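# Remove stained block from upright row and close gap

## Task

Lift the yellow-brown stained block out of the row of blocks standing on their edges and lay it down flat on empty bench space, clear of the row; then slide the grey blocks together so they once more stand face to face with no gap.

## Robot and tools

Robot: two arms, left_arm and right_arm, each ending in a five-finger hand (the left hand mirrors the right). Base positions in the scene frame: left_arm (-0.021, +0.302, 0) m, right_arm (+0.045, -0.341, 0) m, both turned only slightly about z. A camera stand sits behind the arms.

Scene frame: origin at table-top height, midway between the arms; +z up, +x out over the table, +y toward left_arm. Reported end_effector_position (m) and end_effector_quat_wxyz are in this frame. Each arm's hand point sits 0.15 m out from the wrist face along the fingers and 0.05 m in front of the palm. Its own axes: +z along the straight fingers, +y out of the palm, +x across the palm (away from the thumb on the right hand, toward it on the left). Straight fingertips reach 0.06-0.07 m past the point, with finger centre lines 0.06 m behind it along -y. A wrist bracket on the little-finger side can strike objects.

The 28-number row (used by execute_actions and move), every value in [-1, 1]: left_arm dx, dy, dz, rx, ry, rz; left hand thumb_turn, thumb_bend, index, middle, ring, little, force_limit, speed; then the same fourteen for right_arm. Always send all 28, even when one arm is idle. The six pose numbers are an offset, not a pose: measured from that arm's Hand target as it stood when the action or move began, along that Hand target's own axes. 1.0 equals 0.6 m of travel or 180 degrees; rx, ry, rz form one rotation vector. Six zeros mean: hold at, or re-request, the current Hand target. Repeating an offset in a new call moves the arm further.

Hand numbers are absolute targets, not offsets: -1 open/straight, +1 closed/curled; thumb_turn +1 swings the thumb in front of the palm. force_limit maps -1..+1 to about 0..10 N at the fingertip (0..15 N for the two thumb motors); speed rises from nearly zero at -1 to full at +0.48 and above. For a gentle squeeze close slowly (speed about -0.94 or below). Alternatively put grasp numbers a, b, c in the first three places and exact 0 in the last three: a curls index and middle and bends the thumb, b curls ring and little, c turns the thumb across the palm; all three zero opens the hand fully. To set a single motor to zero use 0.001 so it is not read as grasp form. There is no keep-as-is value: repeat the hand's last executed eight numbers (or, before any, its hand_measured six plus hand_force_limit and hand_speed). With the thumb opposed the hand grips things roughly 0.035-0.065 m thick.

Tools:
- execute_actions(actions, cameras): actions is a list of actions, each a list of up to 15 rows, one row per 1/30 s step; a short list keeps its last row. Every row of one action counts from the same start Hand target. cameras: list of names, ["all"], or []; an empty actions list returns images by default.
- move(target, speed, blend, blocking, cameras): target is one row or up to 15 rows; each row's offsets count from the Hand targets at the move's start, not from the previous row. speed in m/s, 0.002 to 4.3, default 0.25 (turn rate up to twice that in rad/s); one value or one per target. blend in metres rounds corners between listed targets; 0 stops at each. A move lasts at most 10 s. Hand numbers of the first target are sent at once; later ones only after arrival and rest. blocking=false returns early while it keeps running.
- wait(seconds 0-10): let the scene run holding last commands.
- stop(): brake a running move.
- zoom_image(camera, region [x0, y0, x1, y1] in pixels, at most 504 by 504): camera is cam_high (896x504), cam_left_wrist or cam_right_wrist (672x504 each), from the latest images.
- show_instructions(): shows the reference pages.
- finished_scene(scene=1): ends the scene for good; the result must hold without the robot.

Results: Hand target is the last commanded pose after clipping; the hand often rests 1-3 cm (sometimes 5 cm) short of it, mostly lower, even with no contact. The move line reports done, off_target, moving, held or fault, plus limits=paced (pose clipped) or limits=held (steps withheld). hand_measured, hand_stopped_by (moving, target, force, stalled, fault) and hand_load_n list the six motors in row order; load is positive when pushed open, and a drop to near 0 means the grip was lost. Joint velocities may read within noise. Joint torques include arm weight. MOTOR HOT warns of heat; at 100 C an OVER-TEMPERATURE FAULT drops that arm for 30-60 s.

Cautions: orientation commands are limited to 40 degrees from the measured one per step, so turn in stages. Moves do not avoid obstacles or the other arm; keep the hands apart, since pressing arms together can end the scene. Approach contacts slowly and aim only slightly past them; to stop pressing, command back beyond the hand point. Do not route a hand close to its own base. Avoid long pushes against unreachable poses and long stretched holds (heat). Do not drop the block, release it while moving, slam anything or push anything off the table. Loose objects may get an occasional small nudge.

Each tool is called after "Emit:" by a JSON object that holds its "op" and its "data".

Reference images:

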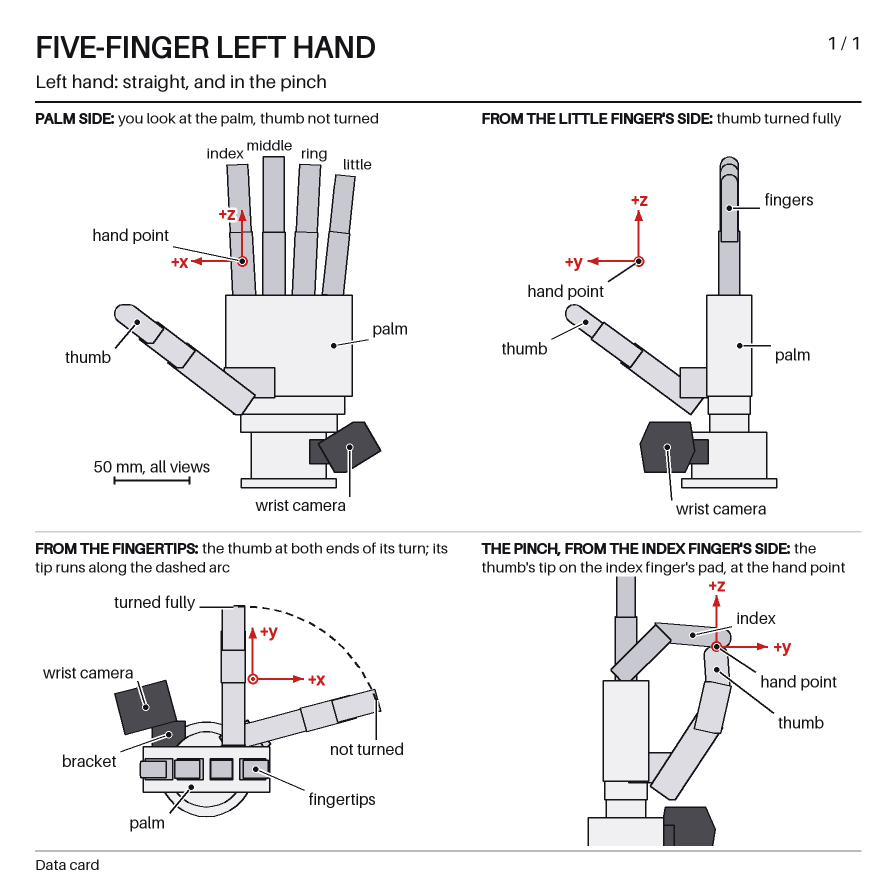

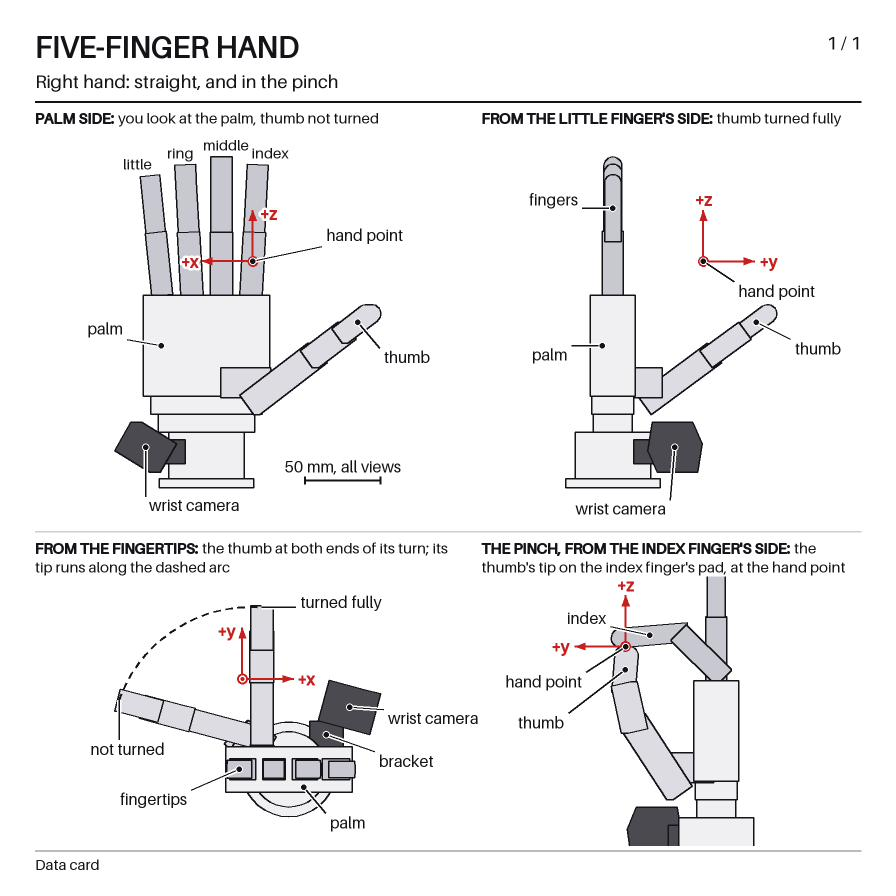

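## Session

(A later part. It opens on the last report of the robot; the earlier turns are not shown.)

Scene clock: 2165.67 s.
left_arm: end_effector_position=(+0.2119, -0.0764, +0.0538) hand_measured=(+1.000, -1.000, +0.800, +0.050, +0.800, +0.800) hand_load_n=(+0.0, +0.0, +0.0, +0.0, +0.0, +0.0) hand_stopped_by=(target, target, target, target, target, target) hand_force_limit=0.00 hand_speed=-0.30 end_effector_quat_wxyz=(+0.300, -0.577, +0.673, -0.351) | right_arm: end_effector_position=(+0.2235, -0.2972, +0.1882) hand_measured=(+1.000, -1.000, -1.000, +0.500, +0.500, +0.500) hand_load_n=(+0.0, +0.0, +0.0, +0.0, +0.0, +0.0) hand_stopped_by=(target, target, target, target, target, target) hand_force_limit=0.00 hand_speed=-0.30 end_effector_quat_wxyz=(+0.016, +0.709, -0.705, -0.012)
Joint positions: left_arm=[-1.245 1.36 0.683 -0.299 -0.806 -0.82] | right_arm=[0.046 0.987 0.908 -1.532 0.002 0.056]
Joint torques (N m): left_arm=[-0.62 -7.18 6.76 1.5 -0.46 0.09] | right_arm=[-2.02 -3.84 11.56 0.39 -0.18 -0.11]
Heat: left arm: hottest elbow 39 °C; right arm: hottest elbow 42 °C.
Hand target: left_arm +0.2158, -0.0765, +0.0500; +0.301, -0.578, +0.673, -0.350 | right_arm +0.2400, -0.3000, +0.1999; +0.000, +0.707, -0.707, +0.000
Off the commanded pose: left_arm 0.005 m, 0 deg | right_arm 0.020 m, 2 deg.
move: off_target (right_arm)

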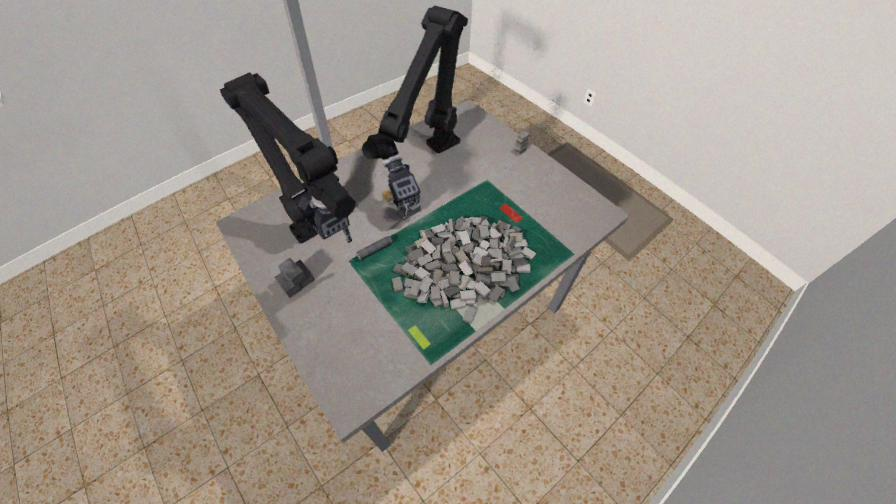

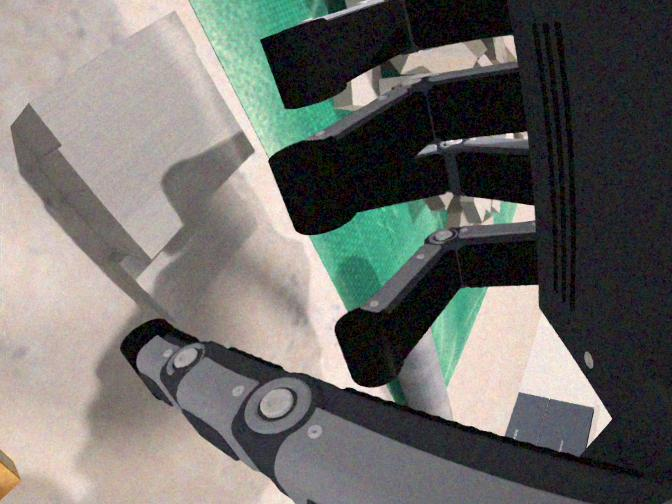

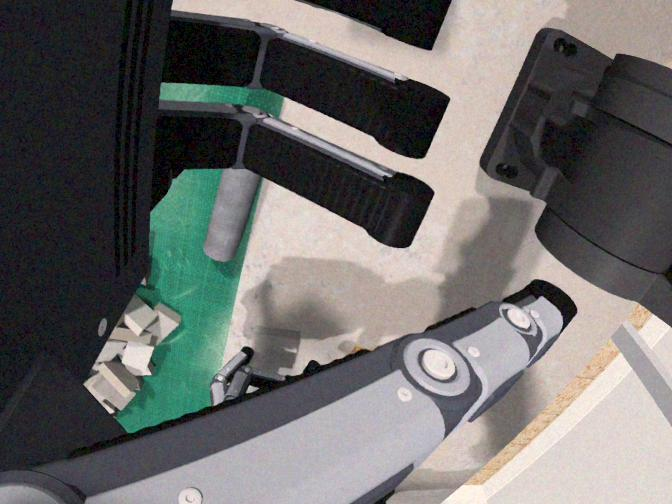

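Emit:
{"op": "move", "data": {"target": [0,0.0205,0.0143,0,0,0,1,-1,0.8,0.05,0.8,0.8,0,-0.3,0,0,0,0,0,0,1,-1,-1,0.5,0.5,0.5,0,-0.3], "speed": 0.06, "cameras": ["cam_right_wrist","cam_left_wrist","cam_high"]}}

Emit:
{"op": "zoom_image", "data": {"camera": "cam_right_wrist", "region": [200, 270, 320, 390]}}

Emit:
{"op": "zoom_image", "data": {"camera": "cam_left_wrist", "region": [0, 100, 420, 460]}}

Emit:
{"op": "zoom_image", "data": {"camera": "cam_high", "region": [376, 180, 432, 226]}}

Scene clock: 2184.60 s.
left_arm: end_effector_position=(+0.2120, -0.0766, +0.0391) hand_measured=(+1.000, -1.000, +0.800, +0.050, +0.800, +0.800) hand_load_n=(+0.0, +0.0, +0.0, +0.0, +0.0, +0.0) hand_stopped_by=(target, target, target, target, target, target) hand_force_limit=0.00 hand_speed=-0.30 end_effector_quat_wxyz=(+0.300, -0.577, +0.673, -0.351) | right_arm: end_effector_position=(+0.2235, -0.2972, +0.1882) hand_measured=(+1.000, -1.000, -1.000, +0.500, +0.500, +0.500) hand_load_n=(+0.0, +0.0, +0.0, +0.0, +0.0, +0.0) hand_stopped_by=(target, target, target, target, target, target) hand_force_limit=0.00 hand_speed=-0.30 end_effector_quat_wxyz=(+0.016, +0.709, -0.705, -0.012)
Joint positions: left_arm=[-1.245 1.393 0.665 -0.247 -0.806 -0.82] | right_arm=[0.046 0.987 0.908 -1.532 0.002 0.056]
Joint torques (N m): left_arm=[-0.67 -7.41 6.49 1.57 -0.45 0.07] | right_arm=[-2.08 -3.72 11.58 0.4 -0.18 -0.11]
Heat: left arm: hottest elbow 39 °C; right arm: hottest elbow 42 °C.
Hand target: left_arm +0.2158, -0.0763, +0.0349; +0.301, -0.578, +0.673, -0.350 | right_arm +0.2400, -0.3000, +0.1999; +0.000, +0.707, -0.707, +0.000
Off the commanded pose: left_arm 0.006 m, 0 deg | right_arm 0.020 m, 2 deg.
move: off_target (right_arm)

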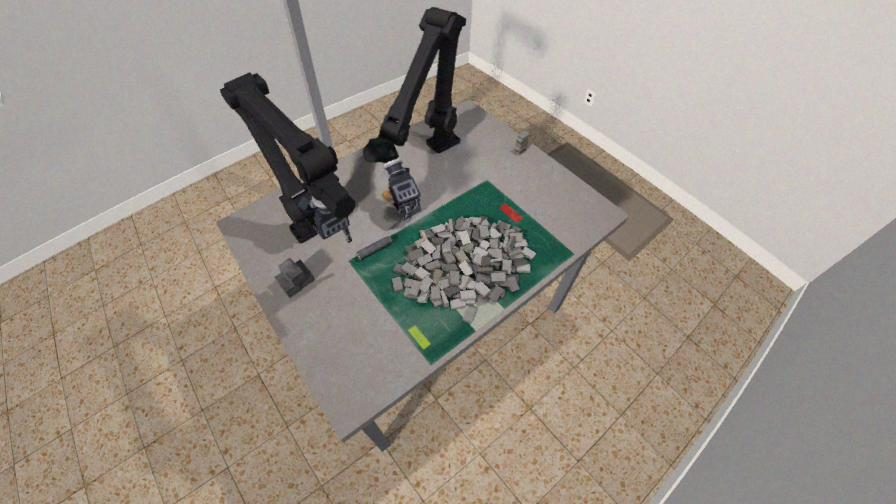

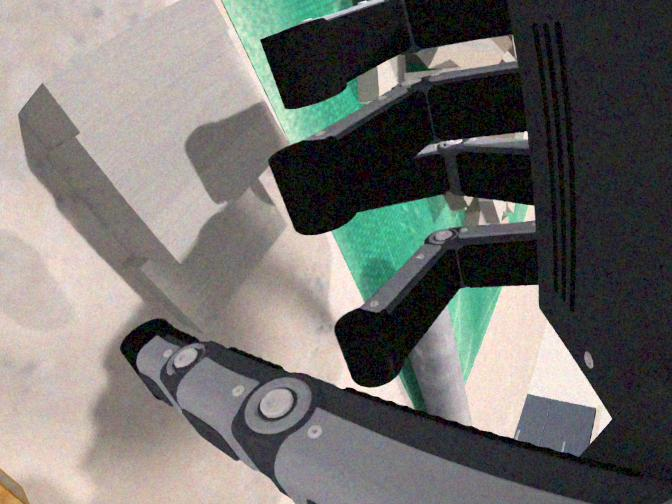

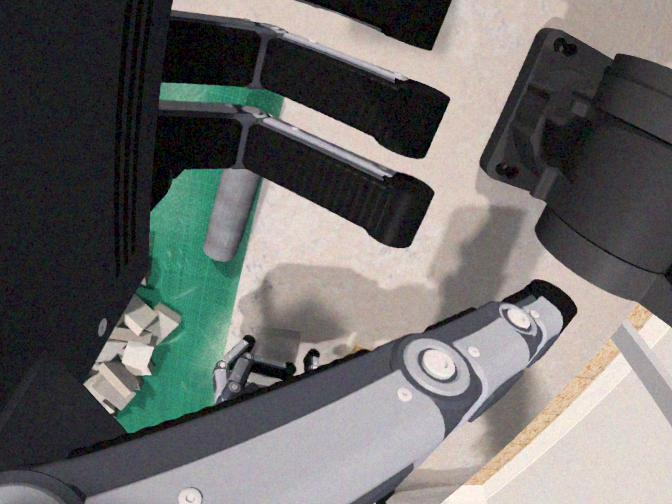

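Scaled by 4.200 from the camera's 672x504 image, which has a finer 960x720 frame.

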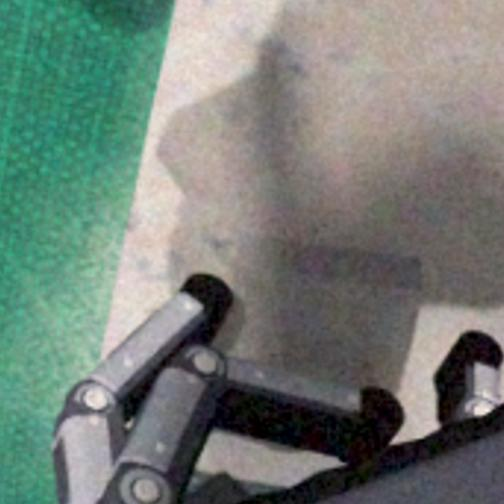

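Scaled by 1.200 from the camera's 672x504 image, which has a finer 960x720 frame.

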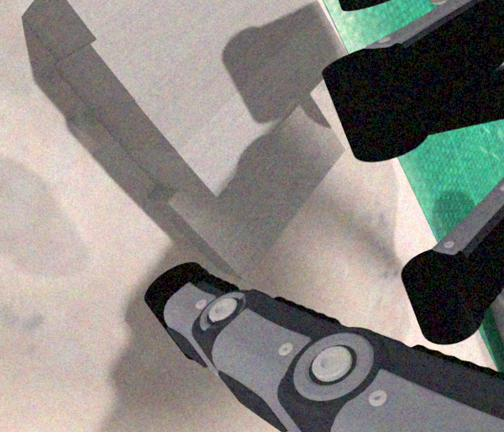

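Scaled by 9.000 from the camera's 896x504 image, which has a finer 1280x720 frame.

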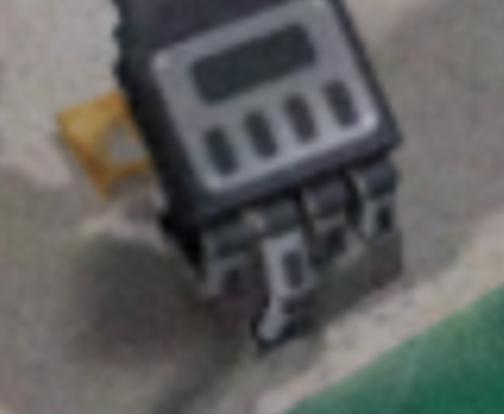

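Emit:
{"op": "move", "data": {"target": [-0.0171,-0.0072,0.0103,0,-0.082,-0.0573,1,-1,0.8,0.05,0.8,0.8,0,-0.3,0,0,0,0,0,0,1,-1,-1,0.5,0.5,0.5,0,-0.3], "speed": 0.08, "cameras": ["cam_right_wrist","cam_left_wrist","cam_high"]}}

Emit:
{"op": "zoom_image", "data": {"camera": "cam_right_wrist", "region": [200, 270, 320, 390]}}

Emit:
{"op": "zoom_image", "data": {"camera": "cam_left_wrist", "region": [0, 100, 420, 460]}}

Emit:
{"op": "zoom_image", "data": {"camera": "cam_high", "region": [376, 180, 432, 226]}}

Scene clock: 2239.00 s.
left_arm: end_effector_position=(+0.2230, -0.0527, +0.0291) hand_measured=(+1.000, -1.000, +0.800, +0.050, +0.800, +0.800) hand_load_n=(+0.0, +0.0, +0.0, +0.0, +0.0, +0.0) hand_stopped_by=(target, target, target, target, target, target) hand_force_limit=0.00 hand_speed=-0.30 end_effector_quat_wxyz=(-0.356, +0.675, -0.577, +0.292) | right_arm: end_effector_position=(+0.2235, -0.2972, +0.1882) hand_measured=(+1.000, -1.000, -1.000, +0.500, +0.500, +0.500) hand_load_n=(+0.0, +0.0, +0.0, +0.0, +0.0, +0.0) hand_stopped_by=(target, target, target, target, target, target) hand_force_limit=0.00 hand_speed=-0.30 end_effector_quat_wxyz=(+0.016, +0.709, -0.705, -0.012)
Joint positions: left_arm=[-1.255 1.499 0.785 -0.646 -0.941 -1.292] | right_arm=[0.046 0.987 0.908 -1.532 0.002 0.056]
Joint torques (N m): left_arm=[-2.26 -8.23 9.02 -0.13 -0.78 -0.13] | right_arm=[-2.14 -3.72 11.56 0.4 -0.18 -0.11]
Heat: left arm: hottest elbow 39 °C; right arm: hottest elbow 43 °C.
Hand target: left_arm +0.2248, -0.0674, +0.0351; -0.352, +0.676, -0.574, +0.299 | right_arm +0.2400, -0.3000, +0.1999; +0.000, +0.707, -0.707, +0.000
Off the commanded pose: left_arm 0.016 m, 1 deg | right_arm 0.020 m, 2 deg.
move: off_target (left_arm, right_arm)

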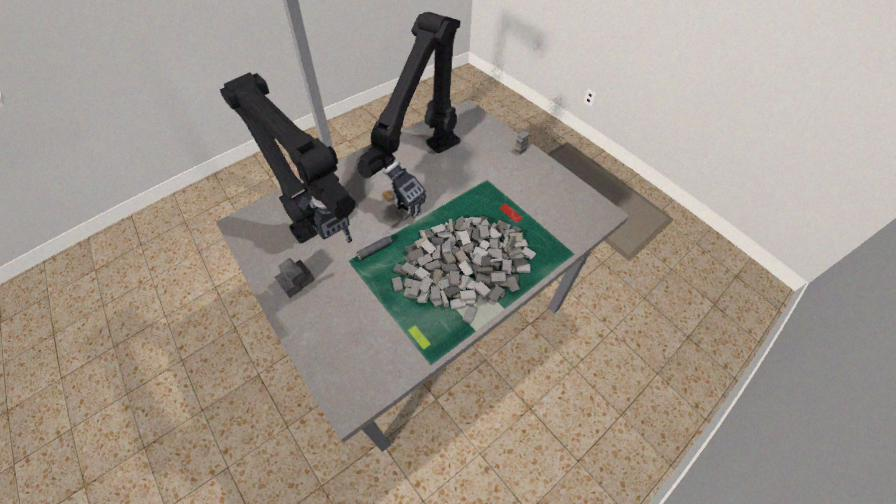

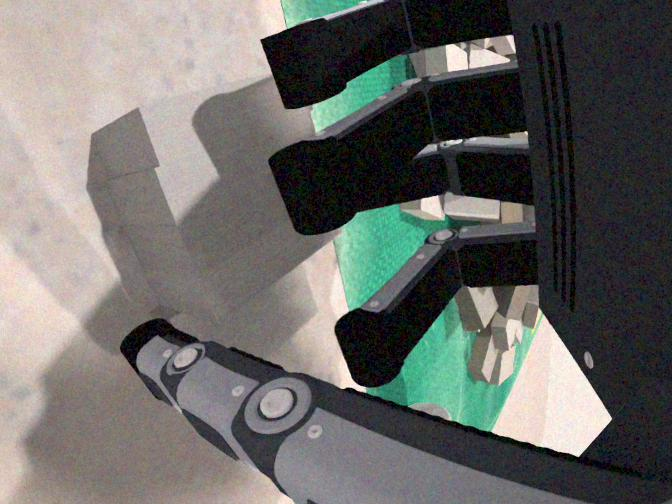

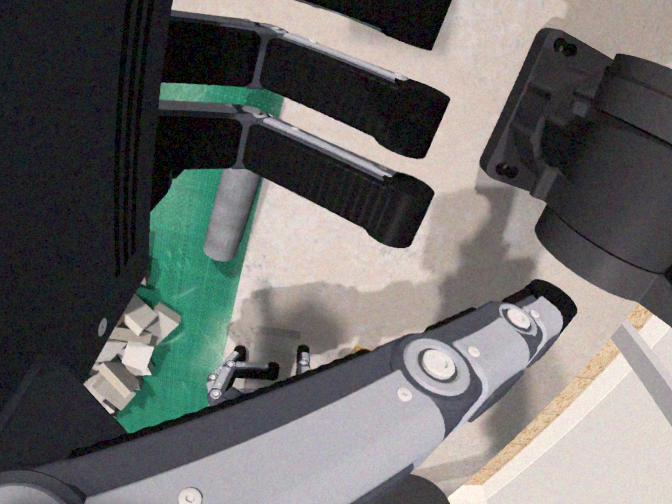

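Scaled by 4.200 from the camera's 672x504 image, which has a finer 960x720 frame.

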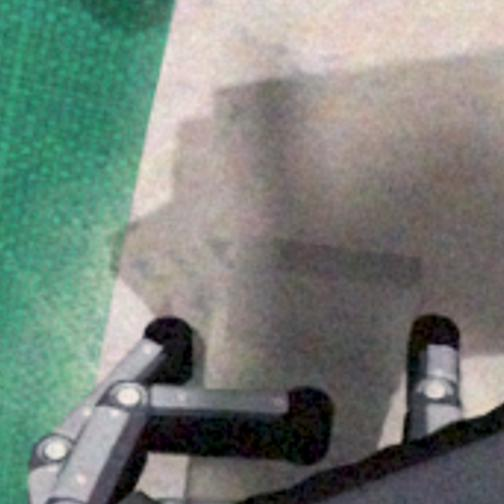

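Scaled by 1.200 from the camera's 672x504 image, which has a finer 960x720 frame.

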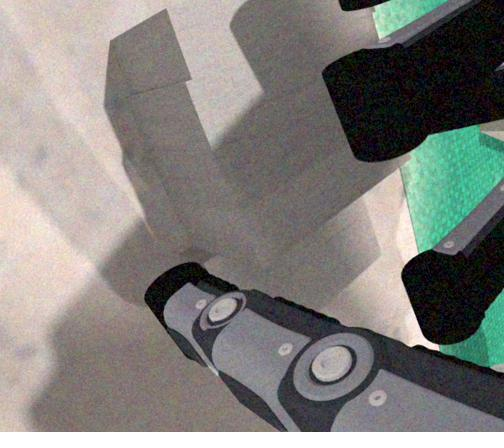

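Scaled by 9.000 from the camera's 896x504 image, which has a finer 1280x720 frame.

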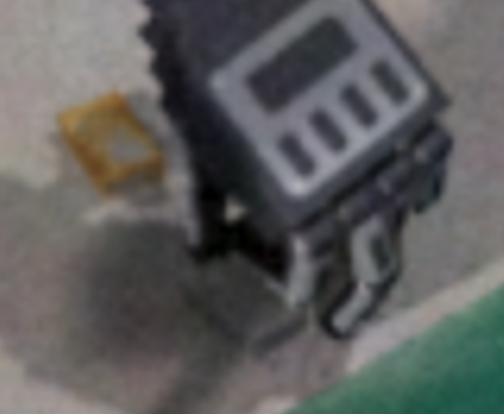

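Emit:
{"op": "move", "data": {"target": [0.006,-0.002,-0.01457,0,0.0364,0.0255,1,-1,0.8,0.05,0.8,0.8,0,-0.3,0,0,0,0,0,0,1,-1,-1,0.5,0.5,0.5,0,-0.3], "speed": 0.05, "cameras": ["cam_right_wrist","cam_left_wrist","cam_high"]}}

Emit:
{"op": "zoom_image", "data": {"camera": "cam_right_wrist", "region": [200, 270, 320, 390]}}

Emit:
{"op": "zoom_image", "data": {"camera": "cam_left_wrist", "region": [0, 100, 420, 460]}}

Scene clock: 2267.07 s.
left_arm: end_effector_position=(+0.2201, -0.0678, +0.0364) hand_measured=(+1.000, -1.000, +0.800, +0.050, +0.800, +0.800) hand_load_n=(+0.0, +0.0, +0.0, +0.0, +0.0, +0.0) hand_stopped_by=(target, target, target, target, target, target) hand_force_limit=0.00 hand_speed=-0.30 end_effector_quat_wxyz=(-0.336, +0.636, -0.620, +0.314) | right_arm: end_effector_position=(+0.2235, -0.2972, +0.1882) hand_measured=(+1.000, -1.000, -1.000, +0.500, +0.500, +0.500) hand_load_n=(+0.0, -0.5, +0.0, +0.0, +0.0, +0.0) hand_stopped_by=(target, target, target, target, target, target) hand_force_limit=0.00 hand_speed=-0.30 end_effector_quat_wxyz=(+0.016, +0.709, -0.705, -0.012)
Joint positions: left_arm=[-1.256 1.459 0.755 -0.494 -0.903 -1.087] | right_arm=[0.046 0.987 0.908 -1.532 0.002 0.056]
Joint torques (N m): left_arm=[-1.55 -9.93 6.3 1.14 -0.54 0.1] | right_arm=[-2.08 -3.78 11.55 0.4 -0.18 -0.11]
Heat: left arm: hottest elbow 39 °C; right arm: hottest elbow 43 °C.
Hand target: left_arm +0.2189, -0.0721, +0.0410; -0.331, +0.634, -0.620, +0.323 | right_arm +0.2400, -0.3000, +0.1999; +0.000, +0.707, -0.707, +0.000
Off the commanded pose: left_arm 0.006 m, 1 deg | right_arm 0.020 m, 2 deg.
move: off_target (right_arm)

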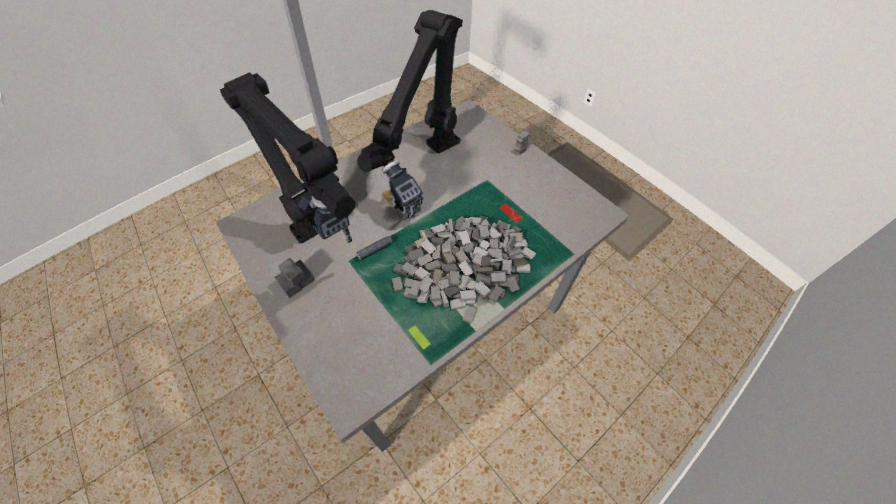

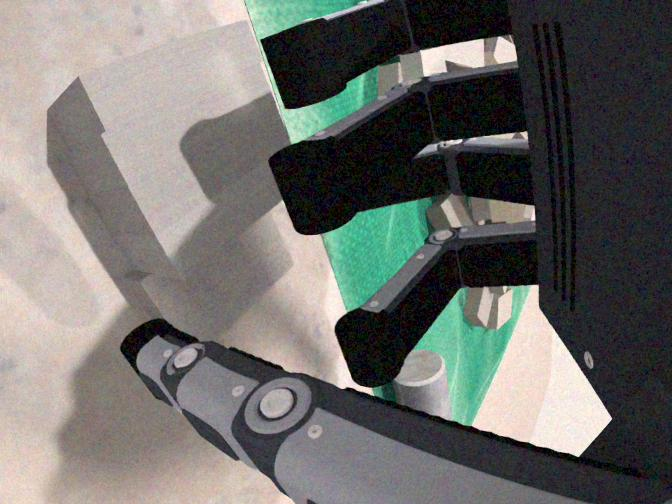

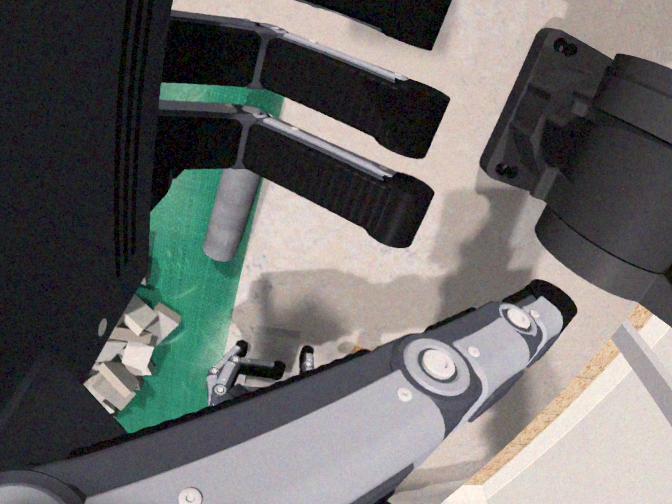

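Scaled by 4.200 from the camera's 672x504 image, which has a finer 960x720 frame.

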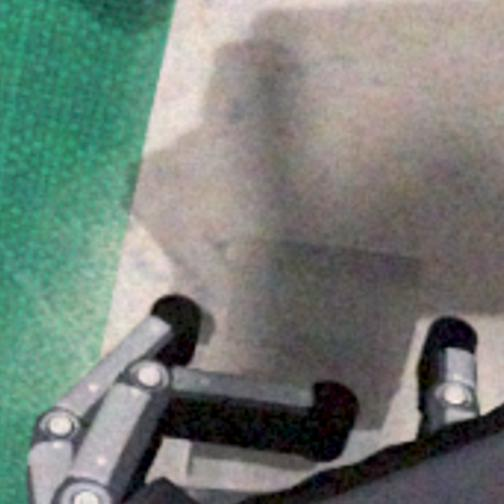

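Scaled by 1.200 from the camera's 672x504 image, which has a finer 960x720 frame.

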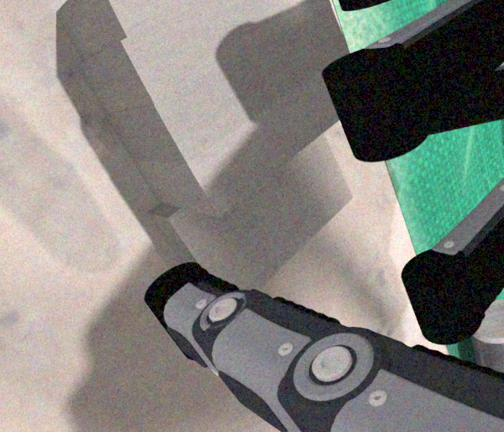

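Emit:
{"op": "move", "data": {"target": [-0.0167,0.0121,0.0089,0,0,0,1,-1,0.8,0.05,0.8,0.8,0,-0.3,0,0,0,0,0,0,1,-1,-1,0.5,0.5,0.5,0,-0.3], "speed": 0.04, "cameras": ["cam_right_wrist","cam_left_wrist"]}}

Emit:
{"op": "zoom_image", "data": {"camera": "cam_right_wrist", "region": [200, 270, 320, 390]}}

Emit:
{"op": "zoom_image", "data": {"camera": "cam_left_wrist", "region": [0, 100, 420, 460]}}

Scene clock: 2286.97 s.
left_arm: end_effector_position=(+0.2167, -0.0596, +0.0273) hand_measured=(+1.000, -1.000, +0.800, +0.050, +0.800, +0.800) hand_load_n=(+0.0, +0.0, +0.0, +0.0, +0.0, +0.0) hand_stopped_by=(target, target, target, target, target, target) hand_force_limit=0.00 hand_speed=-0.30 end_effector_quat_wxyz=(-0.335, +0.633, -0.623, +0.315) | right_arm: end_effector_position=(+0.2235, -0.2972, +0.1882) hand_measured=(+1.000, -1.000, -1.000, +0.500, +0.500, +0.500) hand_load_n=(+0.0, +0.0, +0.0, +0.0, +0.0, +0.0) hand_stopped_by=(target, target, target, target, target, target) hand_force_limit=0.00 hand_speed=-0.30 end_effector_quat_wxyz=(+0.016, +0.709, -0.705, -0.012)
Joint positions: left_arm=[-1.256 1.454 0.717 -0.452 -0.9 -1.074] | right_arm=[0.046 0.987 0.908 -1.532 0.002 0.056]
Joint torques (N m): left_arm=[-1.03 -9.47 6.12 1.18 -0.54 0.1] | right_arm=[-2.08 -3.72 11.56 0.39 -0.18 -0.11]
Heat: left arm: hottest elbow 39 °C; right arm: hottest elbow 43 °C.
Hand target: left_arm +0.2189, -0.0619, +0.0319; -0.331, +0.634, -0.620, +0.323 | right_arm +0.2400, -0.3000, +0.1999; +0.000, +0.707, -0.707, +0.000
Off the commanded pose: left_arm 0.006 m, 1 deg | right_arm 0.020 m, 2 deg.
move: off_target (right_arm)
Images, in order (width x height): cam_left_wrist 672x504, cam_right_wrist 672x504.

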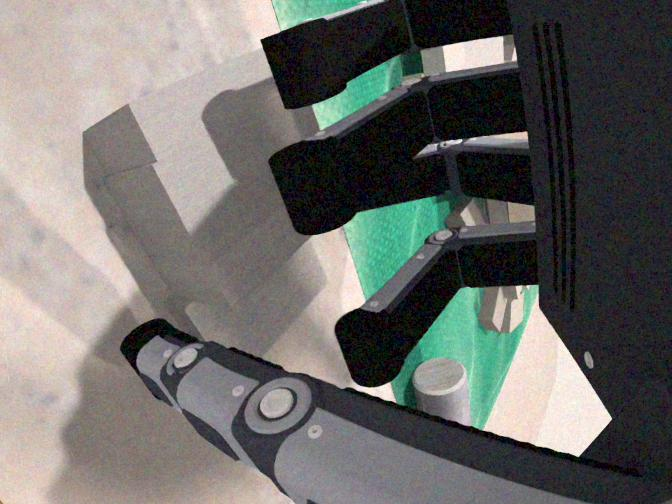

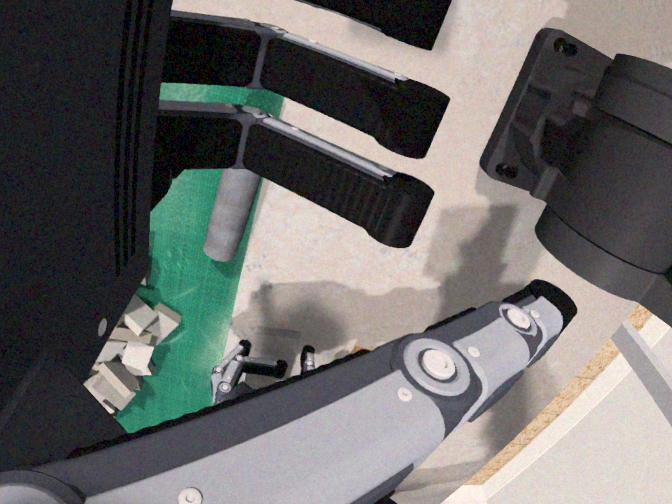

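Scaled by 4.200 from the camera's 672x504 image, which has a finer 960x720 frame.

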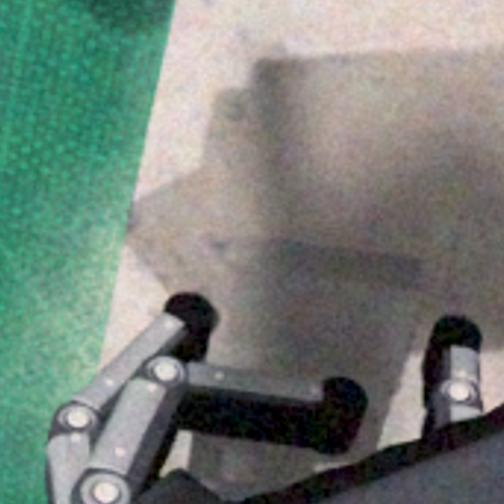

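Scaled by 1.200 from the camera's 672x504 image, which has a finer 960x720 frame.

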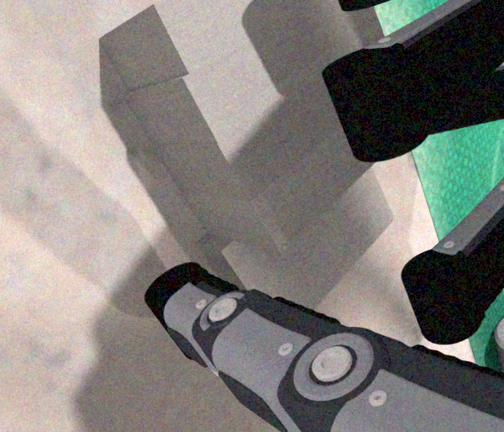

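Emit:
{"op": "move", "data": {"target": [0.0142,0.0002,-0.0003,0,0,0,1,-1,0.8,0.05,0.8,0.8,0,-0.3,0,0,0,0,0,0,1,-1,-1,0.5,0.5,0.5,0,-0.3], "speed": 0.04, "cameras": ["cam_right_wrist","cam_left_wrist"]}}

Emit:
{"op": "zoom_image", "data": {"camera": "cam_right_wrist", "region": [200, 270, 320, 390]}}

Emit:
{"op": "zoom_image", "data": {"camera": "cam_left_wrist", "region": [0, 100, 420, 460]}}

Scene clock: 2310.80 s.
left_arm: end_effector_position=(+0.2167, -0.0597, +0.0274) hand_measured=(+1.000, -1.000, +0.800, +0.050, +0.800, +0.800) hand_load_n=(+0.0, +0.0, +0.0, +0.0, +0.0, +0.0) hand_stopped_by=(target, target, target, target, target, target) hand_force_limit=0.00 hand_speed=-0.30 end_effector_quat_wxyz=(-0.335, +0.633, -0.623, +0.315) | right_arm: end_effector_position=(+0.2235, -0.2972, +0.1882) hand_measured=(+1.000, -1.000, -1.000, +0.500, +0.500, +0.500) hand_load_n=(+0.0, -0.5, +0.0, +0.0, +0.0, +0.0) hand_stopped_by=(target, target, target, target, target, target) hand_force_limit=0.00 hand_speed=-0.30 end_effector_quat_wxyz=(+0.016, +0.709, -0.705, -0.012)
Joint positions: left_arm=[-1.256 1.454 0.717 -0.451 -0.9 -1.073] | right_arm=[0.046 0.987 0.908 -1.532 0.002 0.056]
Joint torques (N m): left_arm=[-1.44 -8.06 7.95 0.75 -0.65 -0.04] | right_arm=[-2.14 -3.78 11.58 0.39 -0.18 -0.11]
Heat: left arm: hottest elbow 38 °C; right arm: hottest elbow 43 °C.
Hand target: left_arm +0.2189, -0.0705, +0.0320; -0.331, +0.634, -0.620, +0.323 | right_arm +0.2400, -0.3000, +0.1999; +0.000, +0.707, -0.707, +0.000
Off the commanded pose: left_arm 0.012 m, 1 deg | right_arm 0.020 m, 2 deg.
move: off_target (left_arm, right_arm)
Images, in order (width x height): cam_left_wrist 672x504, cam_right_wrist 672x504.

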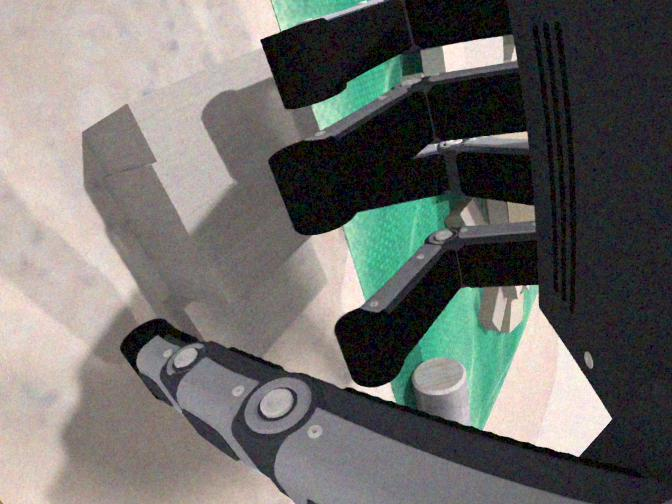

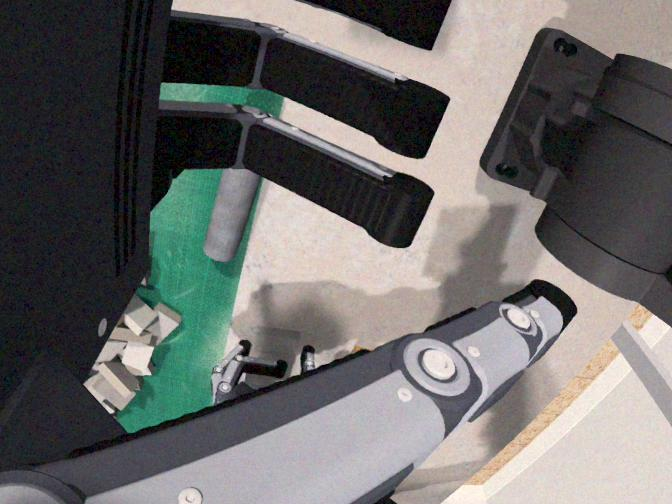

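Scaled by 4.200 from the camera's 672x504 image, which has a finer 960x720 frame.

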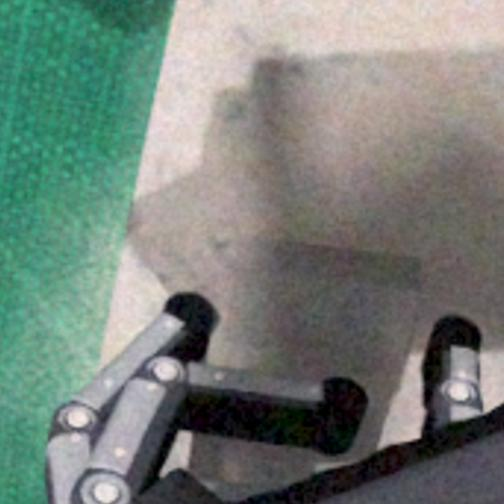

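Scaled by 1.200 from the camera's 672x504 image, which has a finer 960x720 frame.

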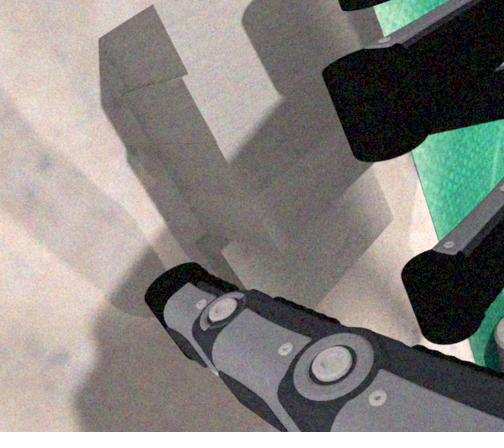

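Emit:
{"op": "move", "data": {"target": [0.0092,0.0001,-0.0002,0,0,0,1,-1,0.8,0.05,0.8,0.8,0,-0.3,0,0,0,0,0,0,1,-1,-1,0.5,0.5,0.5,0,-0.3], "speed": 0.04}}

Scene clock: 2313.77 s.
left_arm: end_effector_position=(+0.2165, -0.0591, +0.0246) hand_measured=(+1.000, -1.000, +0.800, +0.050, +0.800, +0.800) hand_load_n=(+0.0, +0.0, +0.0, +0.0, +0.0, +0.0) hand_stopped_by=(target, target, target, target, target, target) hand_force_limit=0.00 hand_speed=-0.30 end_effector_quat_wxyz=(-0.336, +0.632, -0.624, +0.313) | right_arm: end_effector_position=(+0.2235, -0.2972, +0.1882) hand_measured=(+1.000, -1.000, -1.000, +0.500, +0.500, +0.500) hand_load_n=(+0.0, +0.0, +0.0, +0.0, +0.0, +0.0) hand_stopped_by=(target, target, target, target, target, target) hand_force_limit=0.00 hand_speed=-0.30 end_effector_quat_wxyz=(+0.016, +0.709, -0.705, -0.012)
Joint positions: left_arm=[-1.256 1.461 0.717 -0.451 -0.9 -1.075] | right_arm=[0.046 0.987 0.908 -1.532 0.002 0.056]
Joint torques (N m): left_arm=[-1.67 -7.88 9.14 0.49 -0.7 -0.11] | right_arm=[-2.02 -3.78 11.54 0.39 -0.18 -0.11]
Heat: left arm: hottest elbow 38 °C; right arm: hottest elbow 43 °C.
Hand target: left_arm +0.2189, -0.0760, +0.0319; -0.331, +0.634, -0.620, +0.323 | right_arm +0.2400, -0.3000, +0.1999; +0.000, +0.707, -0.707, +0.000
Off the commanded pose: left_arm 0.019 m, 1 deg | right_arm 0.020 m, 2 deg.
move: off_target (left_arm, right_arm)

Emit:
{"op": "move", "data": {"target": [0.01,-0.004,-0.003,0,0,0,1,-1,0.8,0.05,0.8,0.8,0,-0.3,0,0,0,0,0,0,1,-1,-1,0.5,0.5,0.5,0,-0.3], "speed": 0.04}}

Scene clock: 2320.40 s.
left_arm: end_effector_position=(+0.2177, -0.0676, +0.0289) hand_measured=(+1.000, -1.000, +0.800, +0.050, +0.800, +0.800) hand_load_n=(+0.0, +0.0, +0.0, +0.0, +0.0, +0.0) hand_stopped_by=(target, target, target, target, target, target) hand_force_limit=0.00 hand_speed=-0.30 end_effector_quat_wxyz=(-0.334, +0.633, -0.622, +0.317) | right_arm: end_effector_position=(+0.2235, -0.2972, +0.1882) hand_measured=(+1.000, -1.000, -1.000, +0.500, +0.500, +0.500) hand_load_n=(+0.0, +0.0, +0.0, +0.0, +0.0, +0.0) hand_stopped_by=(target, target, target, target, target, target) hand_force_limit=0.00 hand_speed=-0.30 end_effector_quat_wxyz=(+0.016, +0.709, -0.705, -0.012)
Joint positions: left_arm=[-1.261 1.469 0.738 -0.459 -0.901 -1.081] | right_arm=[0.046 0.987 0.908 -1.532 0.002 0.056]
Joint torques (N m): left_arm=[-2.02 -8.29 9.03 0.06 -0.7 -0.08] | right_arm=[-2.08 -3.78 11.55 0.39 -0.18 -0.11]
Heat: left arm: hottest elbow 38 °C; right arm: hottest elbow 43 °C.
Hand target: left_arm +0.2189, -0.0820, +0.0350; -0.331, +0.634, -0.620, +0.323 | right_arm +0.2400, -0.3000, +0.1999; +0.000, +0.707, -0.707, +0.000
Off the commanded pose: left_arm 0.016 m, 1 deg | right_arm 0.020 m, 2 deg.
move: off_target (left_arm, right_arm)

Emit:
{"op": "move", "data": {"target": [0,0.0055,0.0038,0,0,0,1,-1,0.8,0.05,0.8,0.8,0,-0.3,0,0,0,0,0,0,1,-1,-1,0.5,0.5,0.5,0,-0.3], "speed": 0.04, "cameras": ["cam_right_wrist","cam_left_wrist","cam_high"]}}

Emit:
{"op": "zoom_image", "data": {"camera": "cam_right_wrist", "region": [200, 270, 320, 390]}}

Emit:
{"op": "zoom_image", "data": {"camera": "cam_left_wrist", "region": [60, 220, 260, 400]}}

Emit:
{"op": "zoom_image", "data": {"camera": "cam_high", "region": [376, 180, 432, 226]}}

Scene clock: 2330.23 s.
left_arm: end_effector_position=(+0.2174, -0.0667, +0.0254) hand_measured=(+1.000, -1.000, +0.800, +0.050, +0.800, +0.800) hand_load_n=(+0.0, +0.0, +0.0, +0.0, +0.0, +0.0) hand_stopped_by=(target, target, target, target, target, target) hand_force_limit=0.00 hand_speed=-0.30 end_effector_quat_wxyz=(-0.336, +0.633, -0.623, +0.314) | right_arm: end_effector_position=(+0.2235, -0.2972, +0.1882) hand_measured=(+1.000, -1.000, -1.000, +0.500, +0.500, +0.500) hand_load_n=(+0.0, +0.0, +0.0, +0.0, +0.0, +0.0) hand_stopped_by=(target, target, target, target, target, target) hand_force_limit=0.00 hand_speed=-0.30 end_effector_quat_wxyz=(+0.016, +0.709, -0.705, -0.012)
Joint positions: left_arm=[-1.261 1.477 0.738 -0.459 -0.901 -1.083] | right_arm=[0.046 0.987 0.908 -1.532 0.002 0.056]
Joint torques (N m): left_arm=[-2.2 -8.29 8.66 0.49 -0.72 -0.09] | right_arm=[-2.08 -3.84 11.58 0.39 -0.18 -0.11]
Heat: left arm: hottest elbow 40 °C; right arm: hottest elbow 43 °C.
Hand target: left_arm +0.2188, -0.0820, +0.0309; -0.331, +0.634, -0.620, +0.323 | right_arm +0.2400, -0.3000, +0.1999; +0.000, +0.707, -0.707, +0.000
Off the commanded pose: left_arm 0.016 m, 1 deg | right_arm 0.020 m, 2 deg.
move: off_target (left_arm, right_arm)

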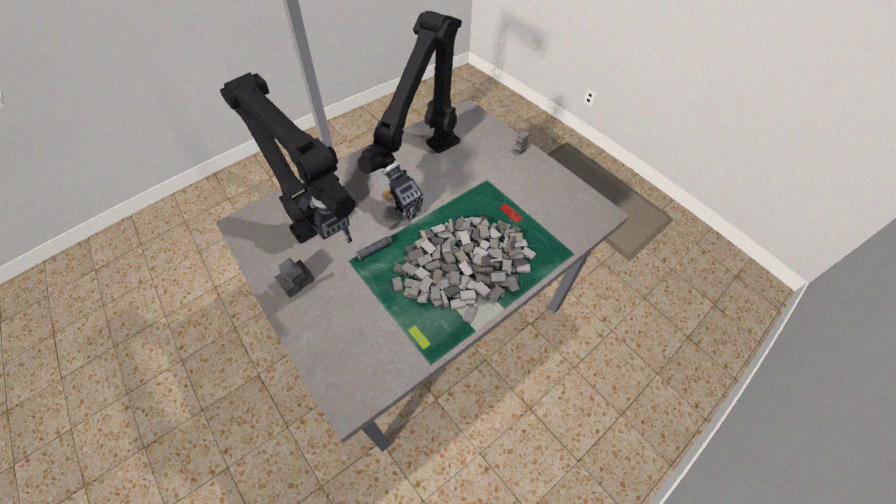

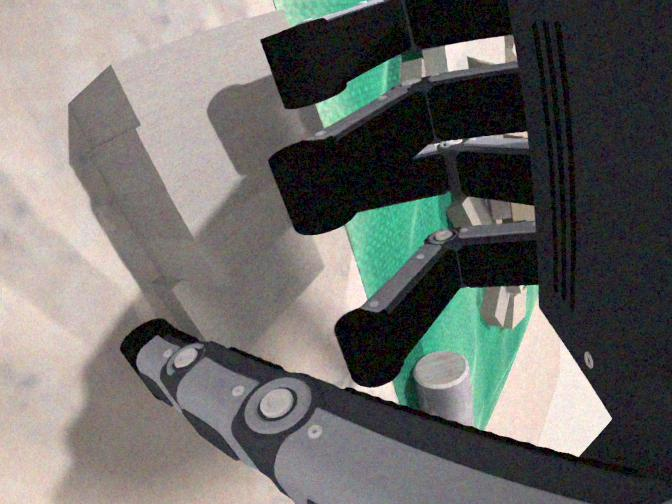

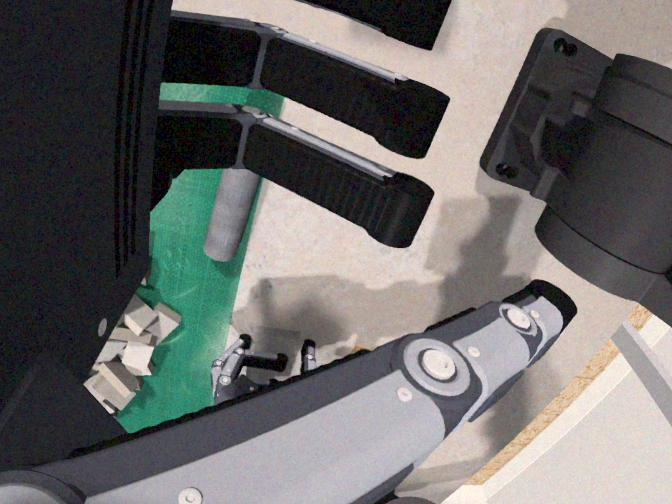

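Scaled by 4.200 from the camera's 672x504 image, which has a finer 960x720 frame.

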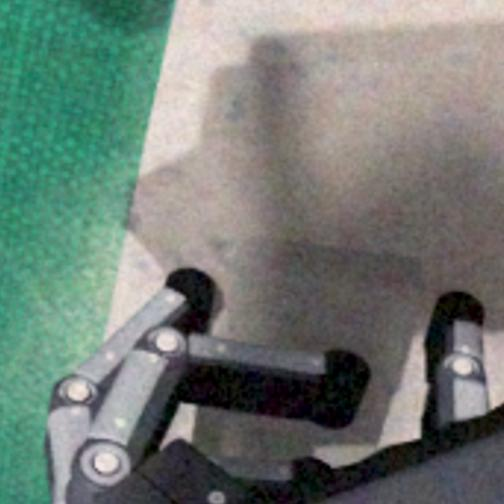

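Scaled by 2.520 from the camera's 672x504 image, which has a finer 960x720 frame.

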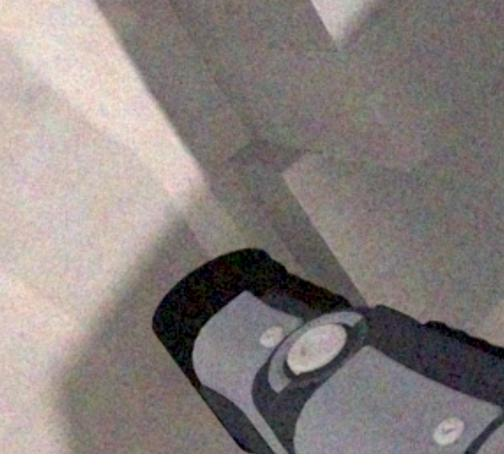

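Scaled by 9.000 from the camera's 896x504 image, which has a finer 1280x720 frame.

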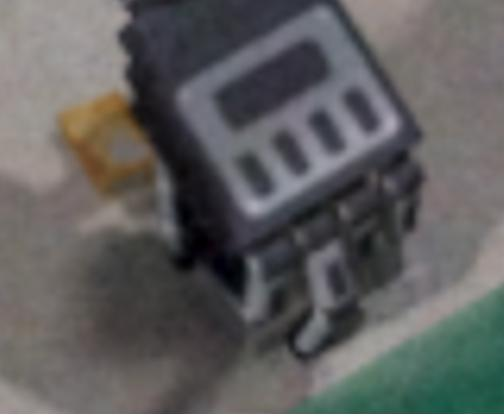

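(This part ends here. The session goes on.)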